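# Return a dropped circuit board onto both conveyor rails

## Task

A circuit board has slipped off one of the two conveyor rails. Put it back so it rests flat on the ledges of both rails. Its components sit loose in wet solder paste: contact with any of them means failure, and the big components have to finish standing upright within their marked outlines.

## Robot and tools

Robot: two UR7e-type arms, left_arm and right_arm, each with a parallel two-finger gripper (pads open up to 50 mm). Left base sits near (-0.038, +0.381, 0) m, right near (+0.013, -0.342, 0) m, both unrotated. A camera stand stands behind the arms.

Frame: scene frame, origin at table-top height midway between the bases; +x points out over the table, +z up, left_arm on the +y side. Arm names do not match image sides. Gripper fingers point along the gripper's own +z and close along its x. end_effector_position is the point between the pads; fingertips extend 17.5 mm further. A block about 10 cm long juts out toward the gripper's -y and rotates with it. Reported poses can be a few cm off, more at long reach.

Row layout (used by execute_actions and move): 18 numbers, always all 18 even if one arm is idle. Numbers 1-9 are left_arm dx, dy, dz, rx, ry, rz, then left gripper position, force_limit, speed; numbers 10-18 repeat this for right_arm. The six pose numbers are offsets, not poses: measured along scene axes from that arm's Hand target as it stood when the action or move began, with rotation about the Hand target's position. rx, ry, rz form one rotation vector. Scale: 1.0 = 0.6 m or 180 degrees; pose numbers lie in [-1, 1]. Sending the same offset twice moves twice. All zeros for an arm re-commands its current Hand target. Gripper numbers are absolute commands in [-1, 1]: position +1 fully open, about -0.65 pads meet, -1 to grip (closes until blocked); force_limit -1/0/+1 is about 20/102/185 N per pad; speed -1/0/+1 is 20/85/150 mm/s. To leave a gripper unchanged, resend its previous three numbers (0 is a real command). New force_limit or speed only apply once position changes by at least 0.01.

execute_actions(actions, cameras): actions is a list of actions; each action is up to 15 rows of 18 numbers, one row per 1/30 s step, last row held to fill 15 steps. Every row counts from the action's start pose. Images return only for an empty actions list or when cameras is given.

move(target, speed, blend, stop_force, zero, blocking, cameras): target is one 18-number row or a list of up to 15 rows, every row offset from the same starting Hand targets. speed is path top speed in m/s, 0.002 to 3.6 (default 0.25), one value or one per target; rotation is capped at twice that in rad/s. blend (m) rounds corners in a list; 0 stops at each. stop_force (N, 3 to 120, both arms) ends an arm's path when its wrist sensor feels that much push; use it slowly for touching down; omit it when pulling away from a contact; it is unreliable while the gripper rotates, and loose light things can shift unnoticed. zero (default true) rezeroes before the move. blocking=false returns early and cannot combine with stop_force. Paths are straight, not collision-avoiding, last 0.5 to 10 s, and grippers lag and overshoot when fast. Avoid paths passing close to an arm's own base. Result adds a move: line (done, off_target, moving, held, fault) plus limits (paced = pose clipped, held = steps withheld).

wait(seconds 0-10), stop() (brakes a running move), zoom_image(camera, region [x0,y0,x1,y1] pixels, max 504x504), zero_wrist_force(arm), read_manual(section), finished_scene(scene) which ends the scene irreversibly.

Cameras: cam_head_left, cam_head_right, cam_high, cam_low, cam_left_wrist, cam_right_wrist, each 896x504; calibration is approximate.

Results: per arm, end_effector_position (m), end_effector_quat_wxyz, velocities, Hand target (the last commanded, clipped pose that next offsets start from), joint positions and torques, Wrist force/torque in the gripper's own axes plus the peak since last shown, Tool commands, and gripper object_status: 0 moving, 1 blocked while opening, 2 blocked while closing (a grip), 3 reached position or pads met (likely empty). Opening in mm is about (250 - position_measured) x 0.202. A gripper often rests short of its Hand target; resend the gap as an offset. Orientation commands are clipped to 32 degrees from the measured one per step.

Cautions: arms are stiff, so a target even slightly beyond a firm contact can trigger a fault stop (joint torque over its limit, wrist joints 26.6 N m, or about 150 N external force) freezing the arm 10 s. End a push by commanding back past the gripper. Keep arms from pressing or closing on each other. Never touch the board's components; grip only the board edges, carry it level, set it down gently on both ledges and release only when it is at rest. Do not drop anything, let it fall from height, or leave it off the table. Long stretched or straining poses heat motors; at 85 °C the arm brakes for 30-60 s.

Each tool is called after "Emit:" as name(argument=value, ...) on one line, values as JSON.

## Session

Emit:
execute_actions(actions=[])

Scene clock: 0.00 s.
left_arm: end_effector_position=(+0.4732, +0.6124, +0.1122) position_measured=3 object_status=3 end_effector_quat_wxyz=(+0.216, +0.800, -0.546, -0.123) | right_arm: end_effector_position=(+0.6983, -0.0712, +0.3406) position_measured=3 object_status=3 end_effector_quat_wxyz=(-0.305, +0.890, -0.289, +0.177)
Joint positions: left_arm=[0.234 -1.03 1.396 -1.444 -1.675 -3.252] | right_arm=[3.647 -1.832 -1.575 -0.597 1.72 2.76]
Joint velocities: within noise
Joint torques (N m): no reading
Motor temperatures (°C): left_arm=[27 27 20 29 29 32] | right_arm=[23 23 30 29 30 33]
Wrist force (N): no reading
Wrist torque (N m): no reading
Wrist force, peak (N): no reading
Hand target: left_arm +0.4732, +0.6124, +0.1122; +0.216, +0.800, -0.546, -0.123 | right_arm +0.6983, -0.0712, +0.3406; -0.305, +0.890, -0.289, +0.177
Tool commands: left_gripper/position=+1.0 left_gripper/force_limit=+1.0 left_gripper/speed=+1.0 right_gripper/position=+1.0 right_gripper/force_limit=+1.0 right_gripper/speed=+1.0

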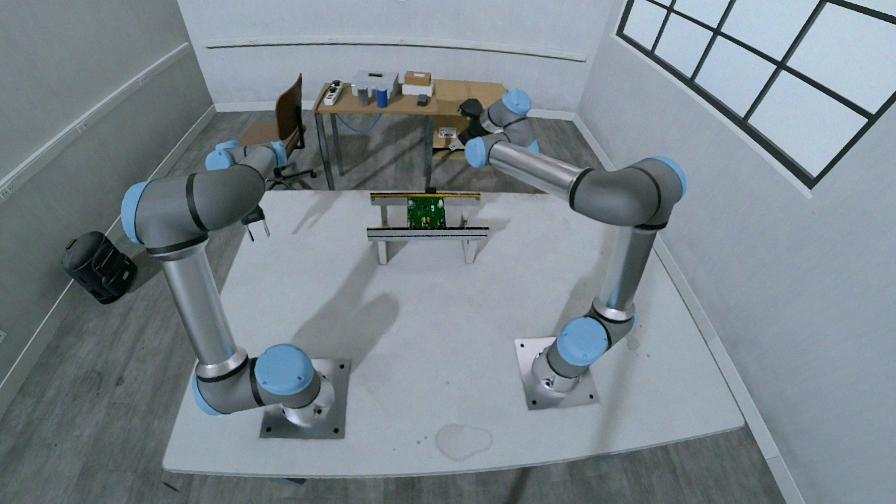

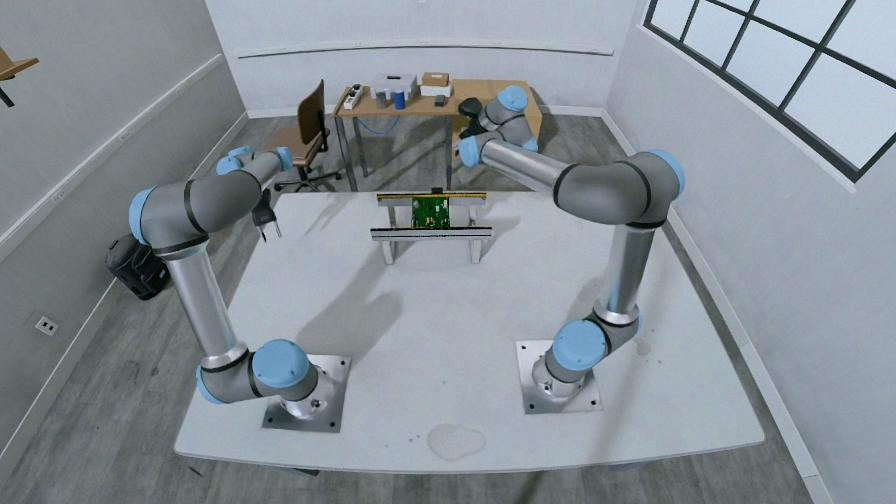

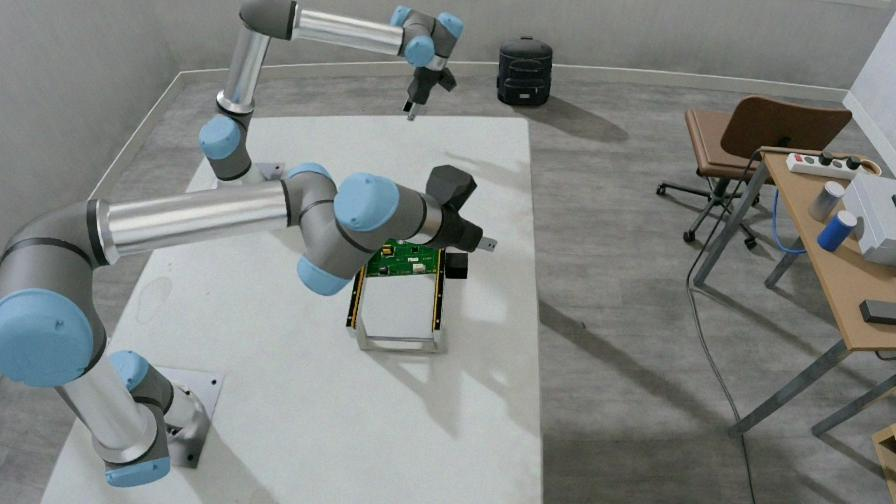

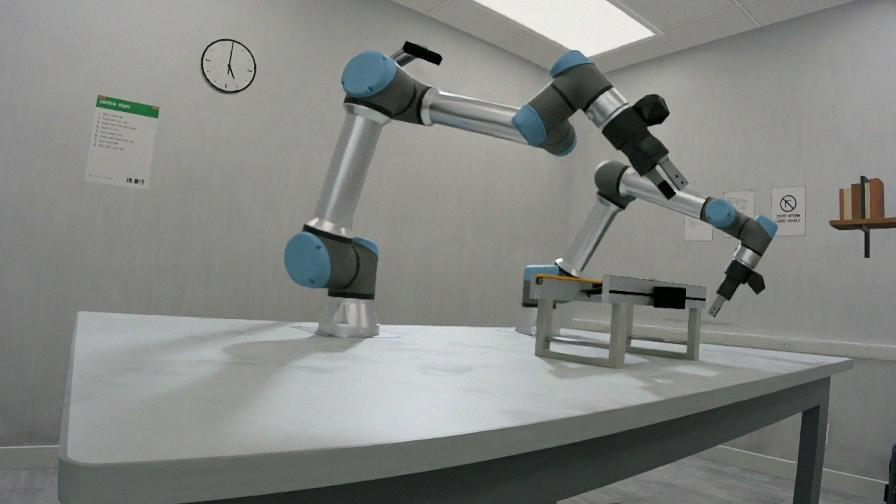

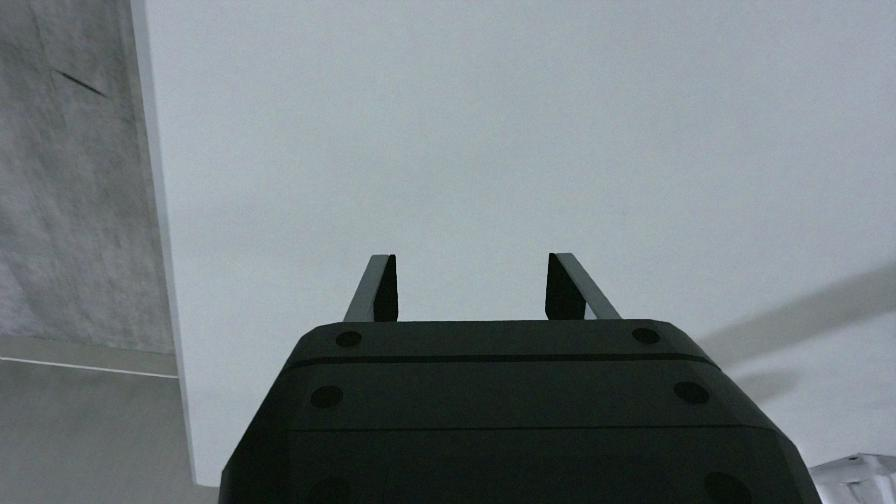

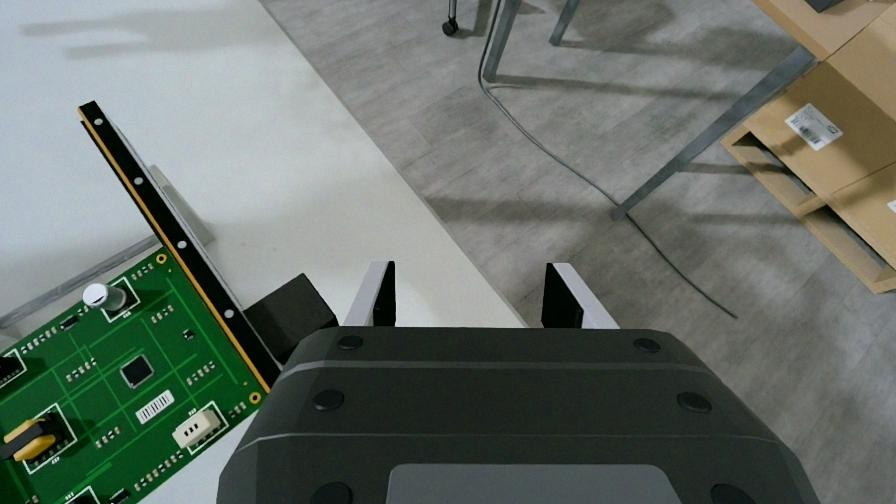

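Emit:
zoom_image(camera="cam_head_left", region=[340, 170, 510, 280])

Emit:
zoom_image(camera="cam_high", region=[320, 220, 500, 370])

Emit:
zoom_image(camera="cam_low", region=[510, 250, 740, 380])

Emit:
zoom_image(camera="cam_right_wrist", region=[0, 80, 400, 504])

Scaled by 2.965 from the camera's 896x504 image, which has a finer 1280x720 frame.

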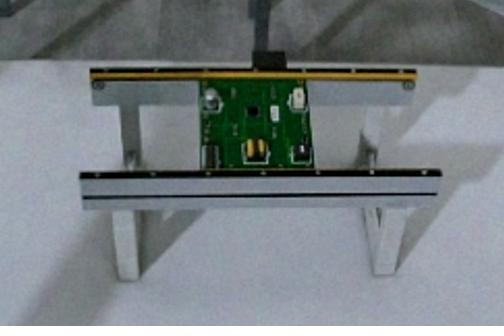

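Scaled by 2.800 from the camera's 896x504 image, which has a finer 1280x720 frame.

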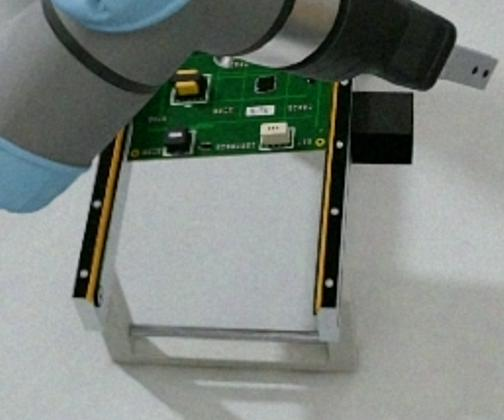

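Scaled by 2.191 from the camera's 896x504 image, which has a finer 1280x720 frame.

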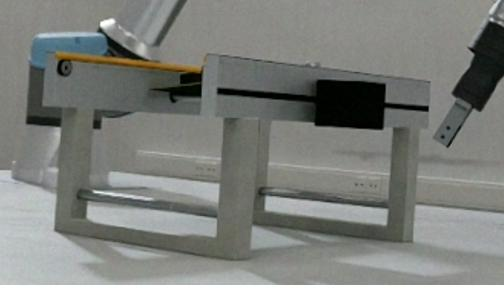

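Scaled by 1.189 from the camera's 896x504 image, which has a finer 1280x720 frame.

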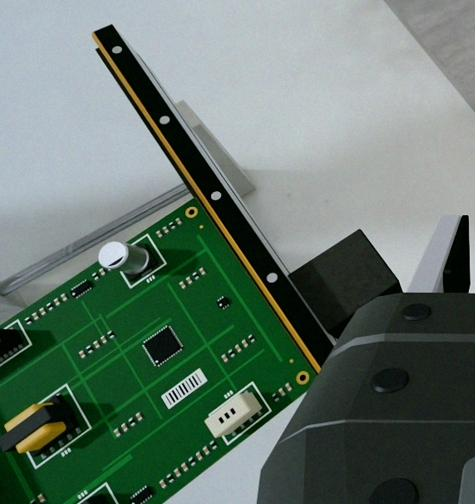

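Emit:
move(target=[0,0,0,0,0,0,1,1,1,-0.197,-0.265,-0.184,0.278,-0.053,0.221,1,1,1], speed=0.4, cameras=["cam_right_wrist","cam_high","cam_head_left"])

Emit:
zoom_image(camera="cam_high", region=[320, 200, 500, 370])

Emit:
zoom_image(camera="cam_right_wrist", region=[200, 0, 700, 340])

Scene clock: 3.47 s.
left_arm: end_effector_position=(+0.4732, +0.6124, +0.1122) position_measured=3 object_status=3 end_effector_quat_wxyz=(+0.216, +0.800, -0.546, -0.123) | right_arm: end_effector_position=(+0.5801, -0.2298, +0.2301) position_measured=3 object_status=3 end_effector_quat_wxyz=(+0.711, -0.703, +0.005, -0.004)
Joint positions: left_arm=[0.234 -1.03 1.396 -1.444 -1.675 -3.252] | right_arm=[3.118 -2.275 -1.848 0.145 3.158 2.306]
Joint torques (N m): left_arm=[-0.55 -43.35 -23.69 -1.64 -0.08 0.14] | right_arm=[-3.25 55.17 3.65 1.69 3.36 -0.54]
Wrist force (N): left_arm=[0.1 0.1 0.0] | right_arm=[-0.5 -0.3 -1.5]
Wrist torque (N m): left_arm=[0.01 -0.01 0.00] | right_arm=[-0.39 0.26 0.01]
Wrist force, peak (N): left_arm=[0.5 -0.4 -0.1] | right_arm=[-1.1 1.8 -2.4]
Hand target: left_arm +0.4732, +0.6124, +0.1122; +0.216, +0.800, -0.546, -0.123 | right_arm +0.5801, -0.2302, +0.2302; +0.707, -0.707, +0.000, +0.001
Off the commanded pose: left_arm 0.000 m, 0 deg | right_arm 0.000 m, 1 deg.
move: done
camera_calibration:
cam_right_wrist: T_world_to_cam=[[0.999795, -0.0192307, 0.00637053, -0.582268], [-0.0000961111, -0.318963, -0.947767, 0.164063], [0.0202582, 0.947572, -0.318899, 0.411762], [0, 0, 0, 1]] pos_world=[0.573823, -0.349042, 0.290514]
Images, in order (width x height): cam_head_left 896x504, cam_high 896x504, cam_right_wrist 896x504.

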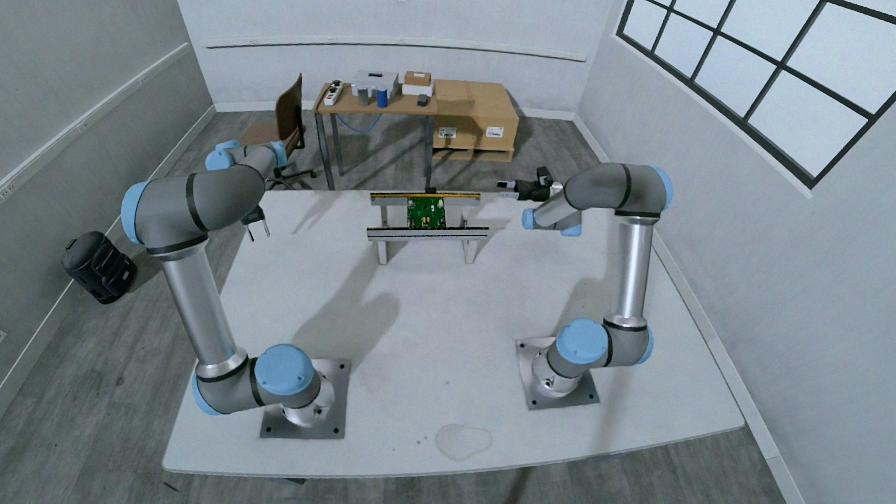

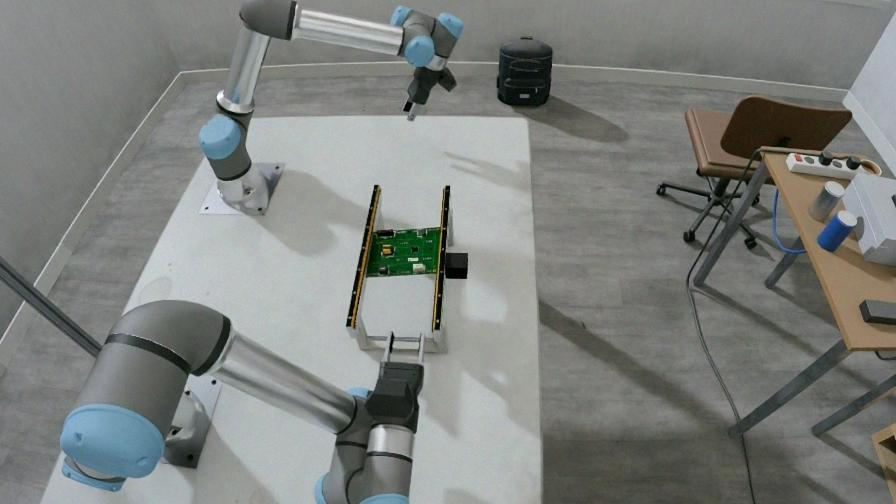

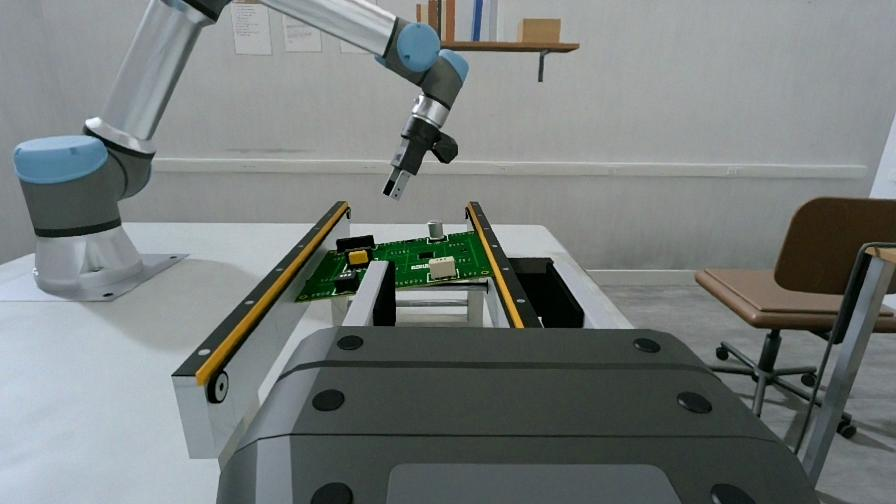

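Scaled by 2.800 from the camera's 896x504 image, which has a finer 1280x720 frame.

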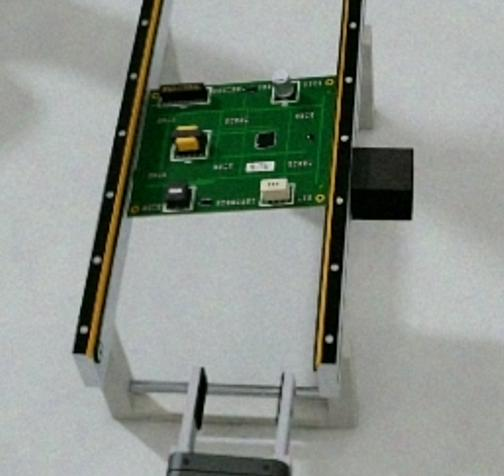

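Scaled by 1.008 from the camera's 896x504 image, which has a finer 1280x720 frame.

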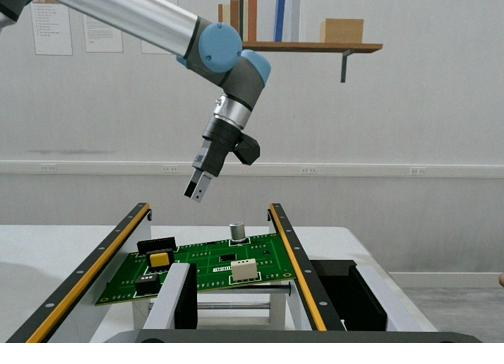

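Emit:
move(target=[0,0,0,0,0,0,1,1,1,-0.1,0.2,0.02,-0.25,0,0,1,1,1], speed=0.3, cameras=["cam_right_wrist"])

Emit:
zoom_image(camera="cam_right_wrist", region=[180, 0, 684, 340])

Scene clock: 6.53 s.
left_arm: end_effector_position=(+0.4732, +0.6124, +0.1122) position_measured=3 object_status=3 end_effector_quat_wxyz=(+0.216, +0.800, -0.546, -0.123) | right_arm: end_effector_position=(+0.5202, -0.1102, +0.2423) position_measured=3 object_status=3 end_effector_quat_wxyz=(-0.383, +0.924, -0.001, +0.000) end_effector_velocity=(+0.001, +0.000, -0.001) end_effector_angular_velocity=(-0.005, -0.003, +0.000)
Joint positions: left_arm=[0.234 -1.03 1.396 -1.444 -1.675 -3.252] | right_arm=[3.502 -1.702 -1.951 -0.721 2.295 2.062]
Joint velocities: left_arm=[within noise] | right_arm=[0.001 0 0.001 0 -0.006 0]
Joint torques (N m): left_arm=[-0.77 -43.8 -23.87 -1.67 -0.01 0.1] | right_arm=[7.98 34.76 12 2.93 -0.64 -0.73]
Wrist force (N): left_arm=[0.2 -0.2 0.2] | right_arm=[0.2 0.1 0.0]
Wrist torque (N m): left_arm=[-0.03 -0.04 0.00] | right_arm=[-0.01 0.03 -0.02]
Wrist force, peak (N): left_arm=[0.6 0.0 0.1] | right_arm=[0.6 0.5 -2.7]
Hand target: left_arm +0.4732, +0.6124, +0.1122; +0.216, +0.800, -0.546, -0.123 | right_arm +0.5201, -0.1102, +0.2422; -0.383, +0.924, -0.001, +0.000
Off the commanded pose: left_arm 0.000 m, 0 deg | right_arm 0.000 m, 0 deg.
move: done
camera_calibration:
cam_right_wrist: T_world_to_cam=[[0.999958, 0.0000959046, 0.00912176, -0.518679], [0.00405126, -0.900593, -0.434644, 0.0231613], [0.00817331, 0.434663, -0.900556, 0.394275], [0, 0, 0, 1]] pos_world=[0.515341, -0.150468, 0.369865]
Images, in order (width x height): cam_right_wrist 896x504.

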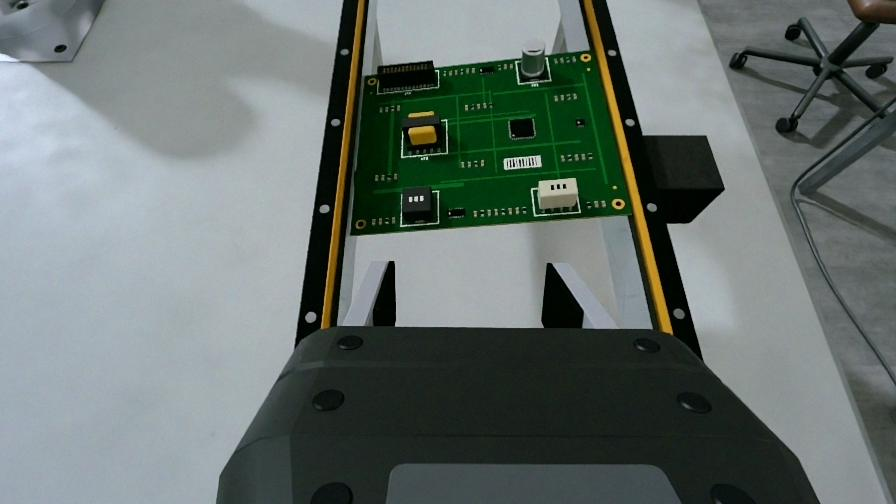

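Scaled by 1.000.

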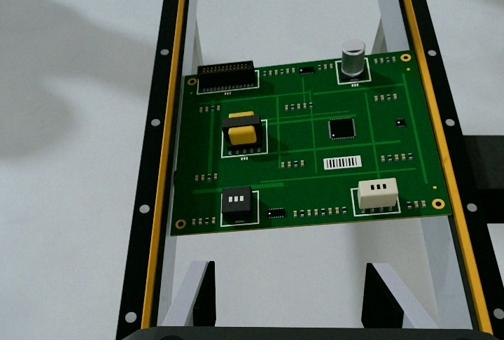

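Emit:
zoom_image(camera="cam_right_wrist", region=[290, 140, 420, 240])

Emit:
zoom_image(camera="cam_right_wrist", region=[540, 120, 700, 340])

Emit:
zoom_image(camera="cam_right_wrist", region=[320, 0, 440, 120])

Scaled by 3.877 from the camera's 896x504 image, which has a finer 1280x720 frame.

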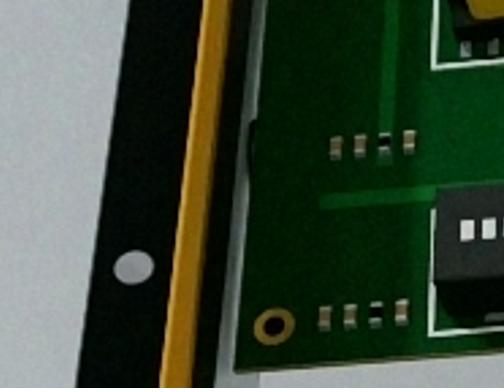

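Scaled by 2.291 from the camera's 896x504 image, which has a finer 1280x720 frame.

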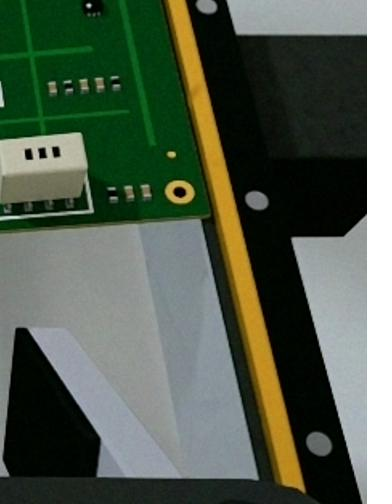

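Scaled by 4.200 from the camera's 896x504 image, which has a finer 1280x720 frame.

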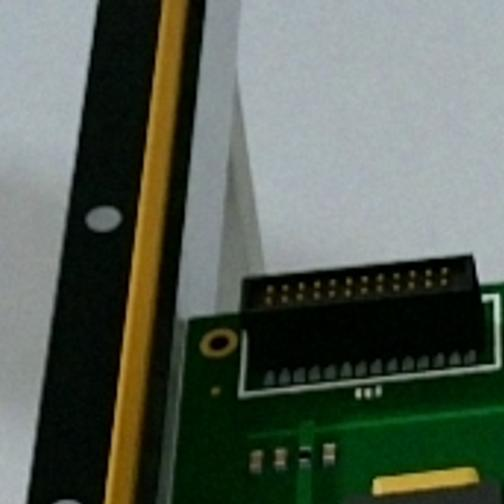

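Emit:
move(target=[0,0,0,0,0,0,1,1,1,-0.033,-0.17,-0.22,0.25,0,0,1,1,1], speed=0.3, cameras=["cam_right_wrist","cam_low"])

Emit:
zoom_image(camera="cam_right_wrist", region=[200, 120, 600, 360])

Emit:
zoom_image(camera="cam_low", region=[510, 250, 740, 380])

Scene clock: 9.20 s.
left_arm: end_effector_position=(+0.4732, +0.6124, +0.1122) position_measured=3 object_status=3 end_effector_quat_wxyz=(+0.216, +0.800, -0.546, -0.123) | right_arm: end_effector_position=(+0.5004, -0.2126, +0.1102) position_measured=3 object_status=3 end_effector_quat_wxyz=(+0.707, -0.708, -0.002, +0.003) end_effector_velocity=(-0.001, +0.000, -0.001) end_effector_angular_velocity=(+0.005, -0.001, +0.001)
Joint positions: left_arm=[0.234 -1.03 1.396 -1.444 -1.675 -3.252] | right_arm=[3.149 -2.347 -2.123 0.019 3.14 1.833]
Joint velocities: left_arm=[within noise] | right_arm=[-0.001 -0.005 -0.002 0.007 0.005 -0.001]
Joint torques (N m): left_arm=[-0.37 -43.49 -23.78 -1.55 -0.02 0.15] | right_arm=[0.78 37.02 -1.33 4.85 4.86 2.65]
Wrist force (N): left_arm=[0.3 -0.4 0.3] | right_arm=[-0.9 -0.1 -1.1]
Wrist torque (N m): left_arm=[-0.07 -0.06 -0.01] | right_arm=[-0.35 0.32 -0.11]
Wrist force, peak (N): left_arm=[0.7 -0.2 -0.1] | right_arm=[-1.0 1.9 -2.4]
Hand target: left_arm +0.4732, +0.6124, +0.1122; +0.216, +0.800, -0.546, -0.123 | right_arm +0.5003, -0.2122, +0.1102; +0.707, -0.707, +0.000, +0.001
Off the commanded pose: left_arm 0.000 m, 0 deg | right_arm 0.000 m, 0 deg.
move: done
camera_calibration:
cam_right_wrist: T_world_to_cam=[[0.999979, 0.000874816, 0.00634815, -0.497244], [0.0062787, -0.331861, -0.943307, 0.0494615], [0.00128149, 0.943328, -0.33186, 0.368884], [0, 0, 0, 1]] pos_world=[0.496451, -0.331129, 0.172232]
Images, in order (width x height): cam_low 896x504, cam_right_wrist 896x504.

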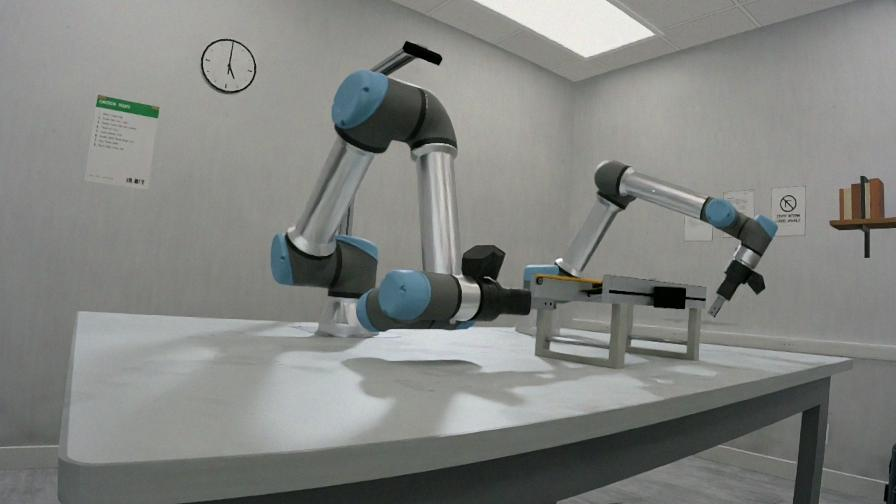

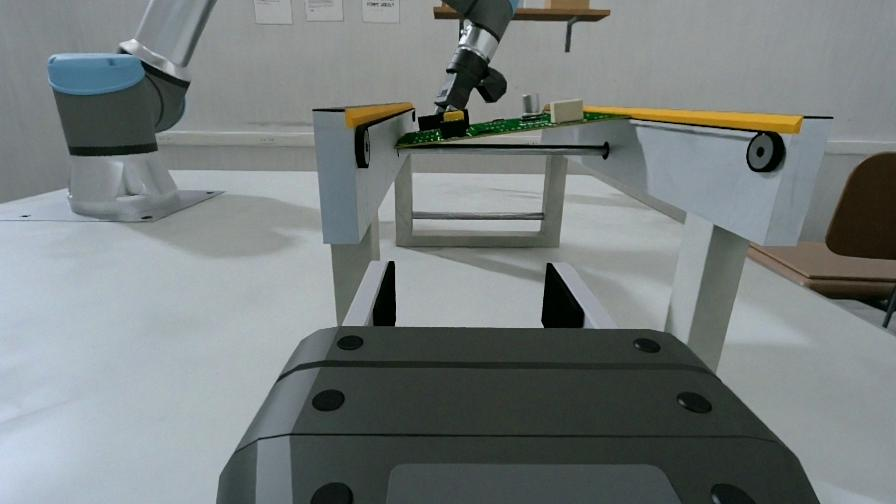

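Scaled by 1.260 from the camera's 896x504 image, which has a finer 1280x720 frame.

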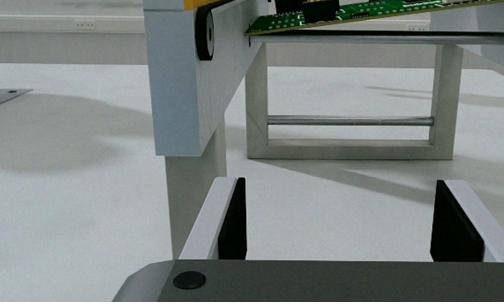

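Scaled by 2.191 from the camera's 896x504 image, which has a finer 1280x720 frame.

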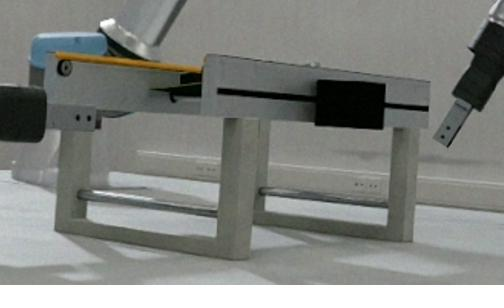

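Emit:
move(target=[[0,0,0,0,0,0,1,1,1,0.076,0.0,0.25,-0.2,0,0,1,1,1],[0,0,0,0,0,0,1,1,1,0.076,0.27,0.25,-0.389,0,0,1,1,1]], blend=0.04, speed=0.3, cameras=["cam_right_wrist","cam_high"])

Emit:
zoom_image(camera="cam_right_wrist", region=[300, 20, 440, 270])

Emit:
zoom_image(camera="cam_right_wrist", region=[460, 20, 600, 270])

Scene clock: 12.53 s.
left_arm: end_effector_position=(+0.4732, +0.6124, +0.1122) position_measured=3 object_status=3 end_effector_quat_wxyz=(+0.216, +0.800, -0.546, -0.123) | right_arm: end_effector_position=(+0.5459, -0.0502, +0.2601) position_measured=3 object_status=3 end_effector_quat_wxyz=(-0.174, +0.985, -0.001, +0.000)
Joint positions: left_arm=[0.234 -1.03 1.396 -1.444 -1.675 -3.252] | right_arm=[3.742 -1.753 -1.639 -1.118 1.858 2.202]
Joint torques (N m): left_arm=[-0.22 -43.66 -23.91 -1.55 -0.15 0.08] | right_arm=[9.74 35.8 33 1.15 -0.77 1.36]
Wrist force (N): left_arm=[0.4 0.0 0.1] | right_arm=[0.8 -0.4 0.2]
Wrist torque (N m): left_arm=[0.01 -0.06 0.00] | right_arm=[0.10 -0.14 -0.06]
Wrist force, peak (N): left_arm=[0.6 -0.2 0.3] | right_arm=[0.8 -3.9 1.1]
Hand target: left_arm +0.4732, +0.6124, +0.1122; +0.216, +0.800, -0.546, -0.123 | right_arm +0.5459, -0.0502, +0.2602; -0.174, +0.985, -0.001, +0.000
Off the commanded pose: left_arm 0.000 m, 0 deg | right_arm 0.000 m, 0 deg.
move: done
camera_calibration:
cam_right_wrist: T_world_to_cam=[[0.999959, 0.00394885, 0.0081237, -0.54418], [0.00405253, -0.99991, -0.0127861, -0.0298737], [0.00807248, 0.0128185, -0.999885, 0.388776], [0, 0, 0, 1]] pos_world=[0.541141, -0.0327056, 0.39277]
Images, in order (width x height): cam_high 896x504, cam_right_wrist 896x504.

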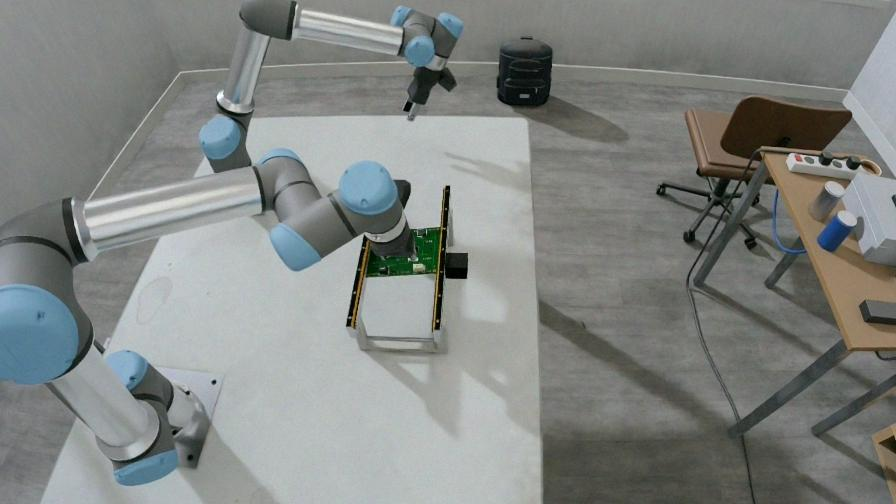

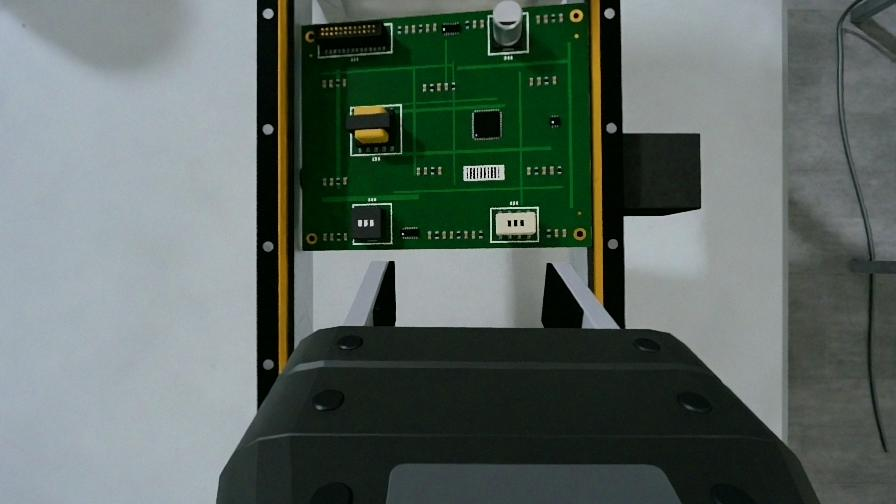

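Scaled by 2.016 from the camera's 896x504 image, which has a finer 1280x720 frame.

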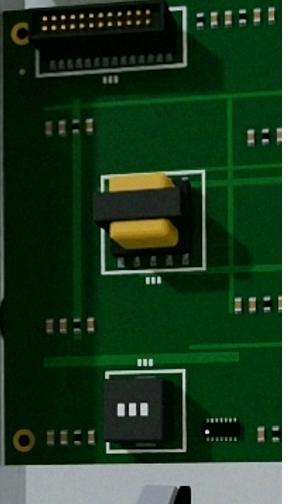

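Scaled by 2.016 from the camera's 896x504 image, which has a finer 1280x720 frame.

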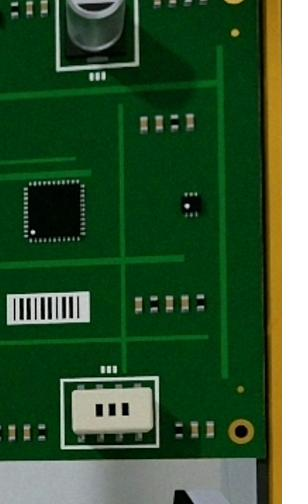

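Emit:
move(target=[[0.045,-0.19,0.28,-0.2,-0.304,-0.175,1,1,1,-0.015,-0.25,-0.02,0.389,0,0,1,1,1],[0.106,-0.47,0.18,-0.4,-0.607,-0.349,1,1,1,-0.015,-0.25,-0.1,0.389,0,0,1,1,1]], blend=0.05, speed=0.5, cameras=["cam_left_wrist","cam_right_wrist","cam_high"])

Emit:
zoom_image(camera="cam_left_wrist", region=[250, 60, 650, 340])

Scene clock: 16.70 s.
left_arm: end_effector_position=(+0.5367, +0.3301, +0.2203) position_measured=3 object_status=3 end_effector_quat_wxyz=(+0.031, -0.036, +0.725, -0.687) | right_arm: end_effector_position=(+0.5370, -0.2007, +0.2001) position_measured=3 object_status=3 end_effector_quat_wxyz=(+0.703, -0.711, -0.008, +0.009)
Joint positions: left_arm=[0.131 -1.108 1.81 -1.688 -3.076 -0.988] | right_arm=[3.171 -2.219 -2.009 0.028 3.128 2.085]
Joint torques (N m): left_arm=[10.69 -43.37 -13.61 -4.97 -0.62 0.95] | right_arm=[9.05 51.44 5.41 1.63 1.59 -1.31]
Wrist force (N): left_arm=[-0.4 -0.5 3.7] | right_arm=[-0.5 -0.2 -1.3]
Wrist torque (N m): left_arm=[0.27 0.42 0.49] | right_arm=[-0.36 0.26 -0.03]
Wrist force, peak (N): left_arm=[-0.6 0.8 6.2] | right_arm=[-1.3 1.0 -2.4]
Hand target: left_arm +0.5367, +0.3302, +0.2203; +0.032, -0.036, +0.725, -0.687 (not the last commanded pose) | right_arm +0.5369, -0.2002, +0.2002; +0.707, -0.707, +0.000, +0.001
Off the commanded pose: left_arm 0.000 m, 6 deg | right_arm 0.001 m, 1 deg.
move: held (left_arm; a check stopped the path); limits=held
pose unreachable (left arm): on one or more control steps of this call, first in action 0 (counted from 0), this arm could not follow its commanded pose, so it was not sent that pose on those steps. It may still have moved: this result reports where it is.
cause: moving toward the commanded pose would bring two parts of the arm too close to each other (its gripper and another part of the arm, with joints 4 (wrist 1) to 6 (wrist 3) between them, 5 mm apart when it was first held).
camera_calibration:
cam_left_wrist: T_world_to_cam=[[-0.996285, -0.0860754, 0.0027702, 0.570084], [-0.0376826, 0.406785, -0.912747, 0.101909], [0.0774381, -0.90946, -0.408517, 0.482215], [0, 0, 0, 1]] pos_world=[0.534465, 0.44617, 0.288431]
cam_right_wrist: T_world_to_cam=[[0.999839, 0.0167277, 0.00651944, -0.531171], [0.0118404, -0.341429, -0.939833, 0.132375], [-0.0134953, 0.939759, -0.341572, 0.396616], [0, 0, 0, 1]] pos_world=[0.534871, -0.318641, 0.263346]
Images, in order (width x height): cam_high 896x504, cam_left_wrist 896x504, cam_right_wrist 896x504.

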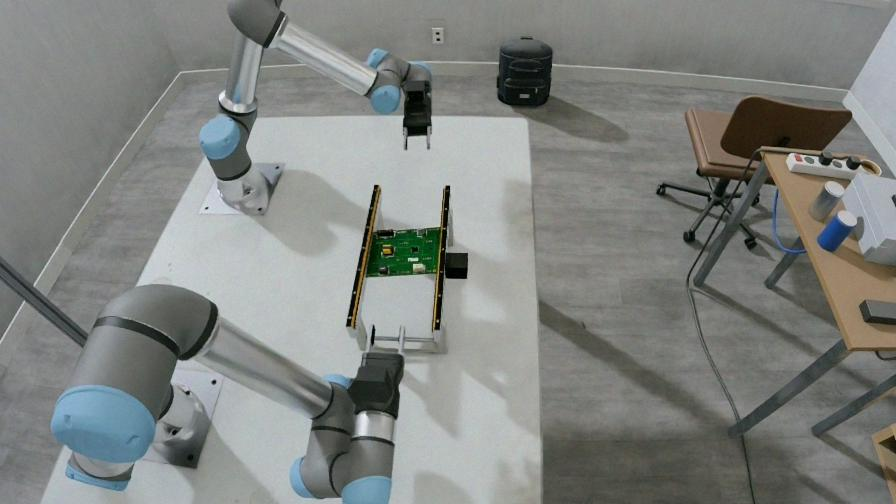

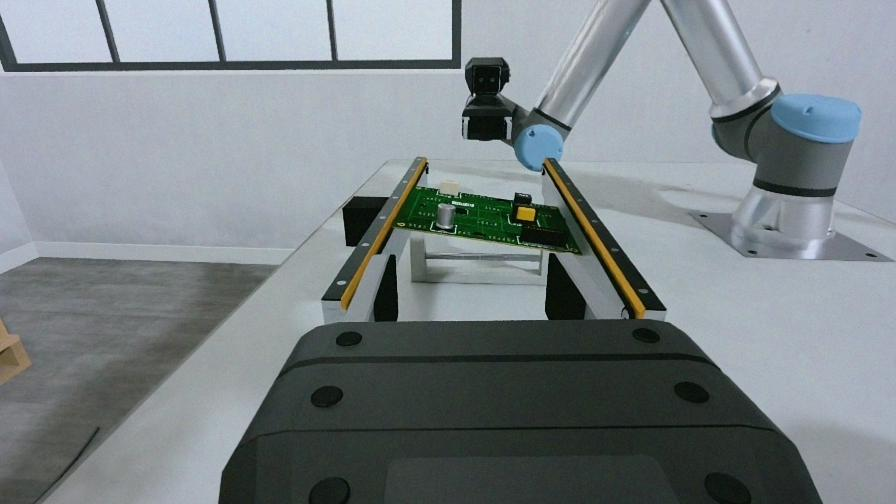

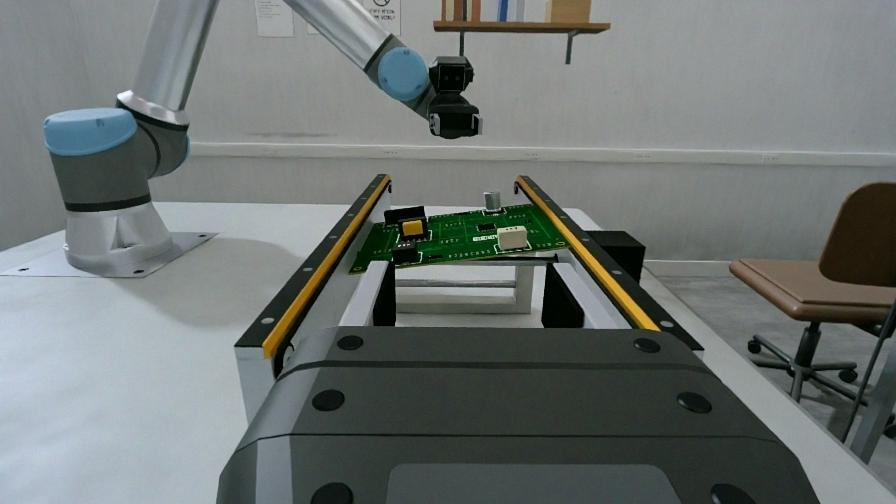

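Scaled by 1.260 from the camera's 896x504 image, which has a finer 1280x720 frame.

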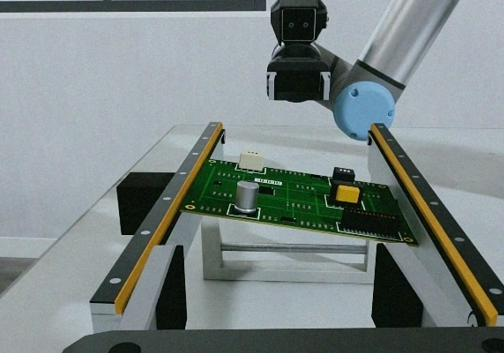

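Emit:
move(target=[[0,-0.333,0.08,0,0,0,1,1,1,0,0.25,0.15,-0.33,0,0,1,1,1]], speed=0.3)

Scene clock: 21.73 s.
left_arm: end_effector_position=(+0.5339, +0.1314, +0.2720) position_measured=3 object_status=3 end_effector_quat_wxyz=(+0.023, -0.021, +0.740, -0.672) | right_arm: end_effector_position=(+0.5369, -0.0502, +0.2902) position_measured=3 object_status=3 end_effector_quat_wxyz=(-0.264, +0.964, -0.001, +0.000)
Joint positions: left_arm=[-0.228 -0.926 1.797 -3.69 -2.838 -2.827] | right_arm=[3.684 -1.704 -1.694 -1.017 2.023 2.183]
Joint torques (N m): left_arm=[-0.43 -40.6 -16.76 -2.22 -0.49 -0.41] | right_arm=[9.86 41.97 37.94 0.89 -0.76 1.6]
Wrist force (N): left_arm=[-0.6 -0.6 3.7] | right_arm=[0.5 -0.3 0.4]
Wrist torque (N m): left_arm=[0.24 0.42 0.39] | right_arm=[0.04 -0.07 -0.04]
Wrist force, peak (N): left_arm=[-4.5 5.2 4.1] | right_arm=[-0.5 1.5 -2.3]
Hand target: left_arm +0.5339, +0.1314, +0.2720; +0.023, -0.021, +0.740, -0.672 (not the last commanded pose) | right_arm +0.5369, -0.0502, +0.2902; -0.264, +0.964, -0.001, +0.000
Tool commands: left_gripper/position=+1.0 left_gripper/force_limit=+1.0 left_gripper/speed=+1.0 right_gripper/position=+1.0 right_gripper/force_limit=+1.0 right_gripper/speed=+1.0
Off the commanded pose: left_arm 0.005 m, 3 deg | right_arm 0.000 m, 0 deg.
FORCE FAULT: contact force on the left arm reached its limit, and that arm stopped. The contact can be on any part of that arm, not only on its tool. That arm's remaining commands of this call were not run. That arm is still stopped at the end of this call. That arm stays stopped for about 10 more seconds. Until then a move that you send moves the other arm only, and its call returns only when the move has ended. Once the stop has ended, the next robot result says so. If the stop ends while you think or write, that arm runs what you send next, counted from a new Hand target: where the arm stands when the stop ends. While its stop runs, that arm takes no new command, but its gripper still runs the gripper command that each later call begins with. Until it ends, the stop uses up actions while you think or wait. An arm that is not stopped still takes commands.
move: fault (left_arm)

Emit:
wait(seconds=10, cameras=["cam_high","cam_low","cam_head_right","cam_left_wrist"])

Scene clock: 31.83 s.
left_arm: end_effector_position=(+0.5339, +0.1314, +0.2720) position_measured=3 object_status=3 end_effector_quat_wxyz=(+0.023, -0.021, +0.740, -0.672) | right_arm: end_effector_position=(+0.5369, -0.0502, +0.2902) position_measured=3 object_status=3 end_effector_quat_wxyz=(-0.264, +0.964, -0.001, +0.000)
Joint positions: left_arm=[-0.228 -0.926 1.797 -3.69 -2.838 -2.827] | right_arm=[3.684 -1.704 -1.694 -1.017 2.023 2.183]
Joint torques (N m): left_arm=[-0.64 -40.71 -16.71 -2.25 -0.64 -0.43] | right_arm=[8.27 41.21 37.27 1.5 0.27 1.49]
Wrist force (N): left_arm=[-0.6 -0.9 3.8] | right_arm=[0.5 -0.1 0.2]
Wrist torque (N m): left_arm=[0.19 0.44 0.39] | right_arm=[0.07 -0.06 -0.04]
Wrist force, peak (N): left_arm=[-0.6 -0.6 4.1] | right_arm=[0.6 -0.4 0.4]
Hand target: left_arm +0.5339, +0.1314, +0.2720; +0.023, -0.021, +0.740, -0.672 (not the last commanded pose) | right_arm +0.5369, -0.0502, +0.2902; -0.264, +0.964, -0.001, +0.000
Tool commands: left_gripper/position=+1.0 left_gripper/force_limit=+1.0 left_gripper/speed=+1.0 right_gripper/position=+1.0 right_gripper/force_limit=+1.0 right_gripper/speed=+1.0
Off the commanded pose: left_arm 0.005 m, 3 deg | right_arm 0.000 m, 0 deg.
FORCE FAULT, CONTINUED: the left arm's stop, for the force fault that an earlier result reported, is over. The rest of the stop counts as 20 of the actions that you can send in this scene. That arm's target is now where it stood when the stop ended, not its last command. That arm accepts commands again.
wait: 10.00 s; at rest by 0.07 s
camera_calibration:
cam_left_wrist: T_world_to_cam=[[-0.998622, -0.0521432, -0.0059767, 0.549285], [-0.0178816, 0.44508, -0.895312, 0.209509], [0.0493446, -0.893971, -0.445399, 0.345824], [0, 0, 0, 1]] pos_world=[0.535209, 0.24455, 0.344889]
Images, in order (width x height): cam_head_right 896x504, cam_high 896x504, cam_low 896x504, cam_left_wrist 896x504.

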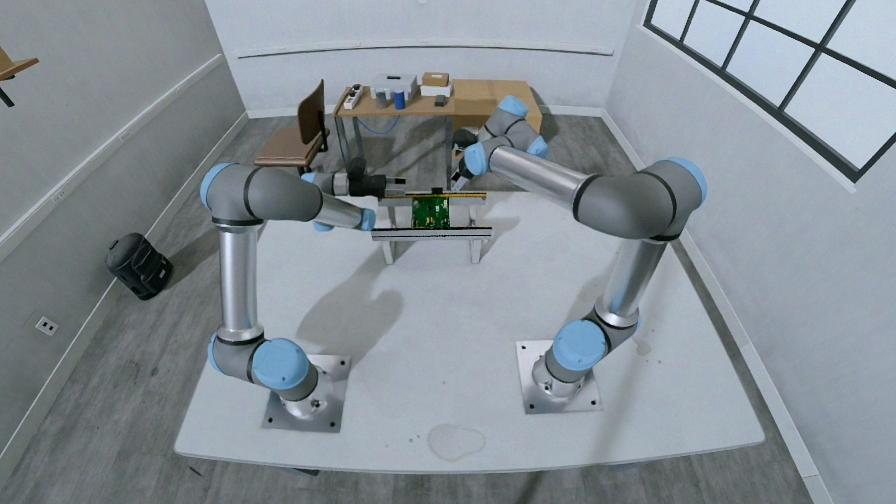

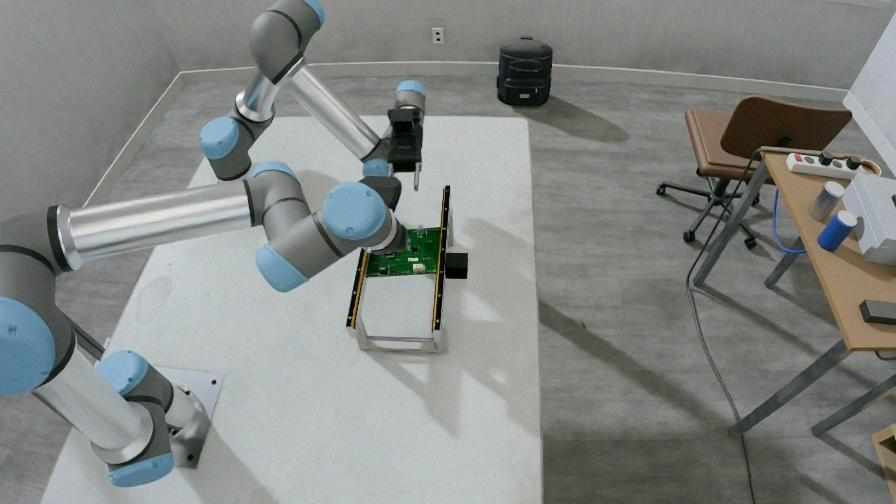

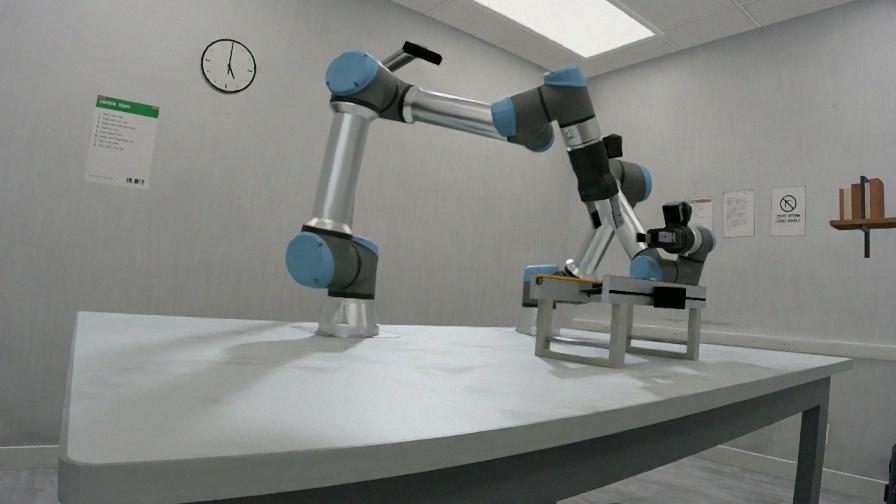

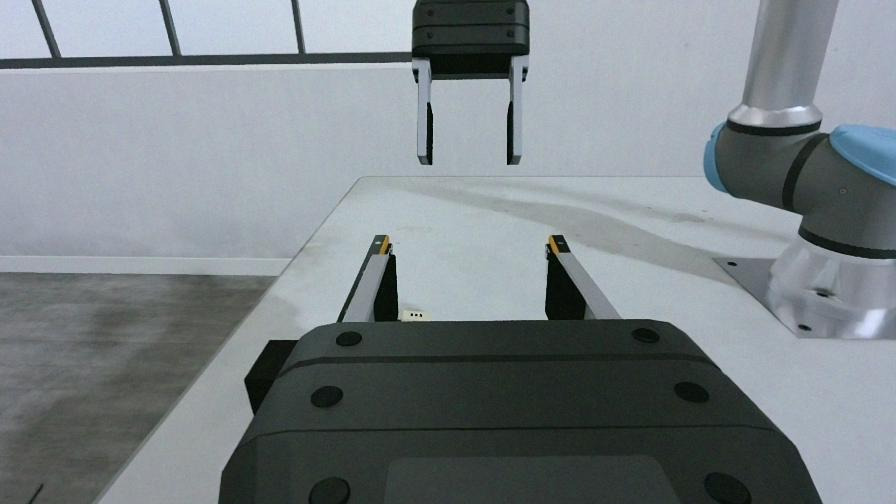

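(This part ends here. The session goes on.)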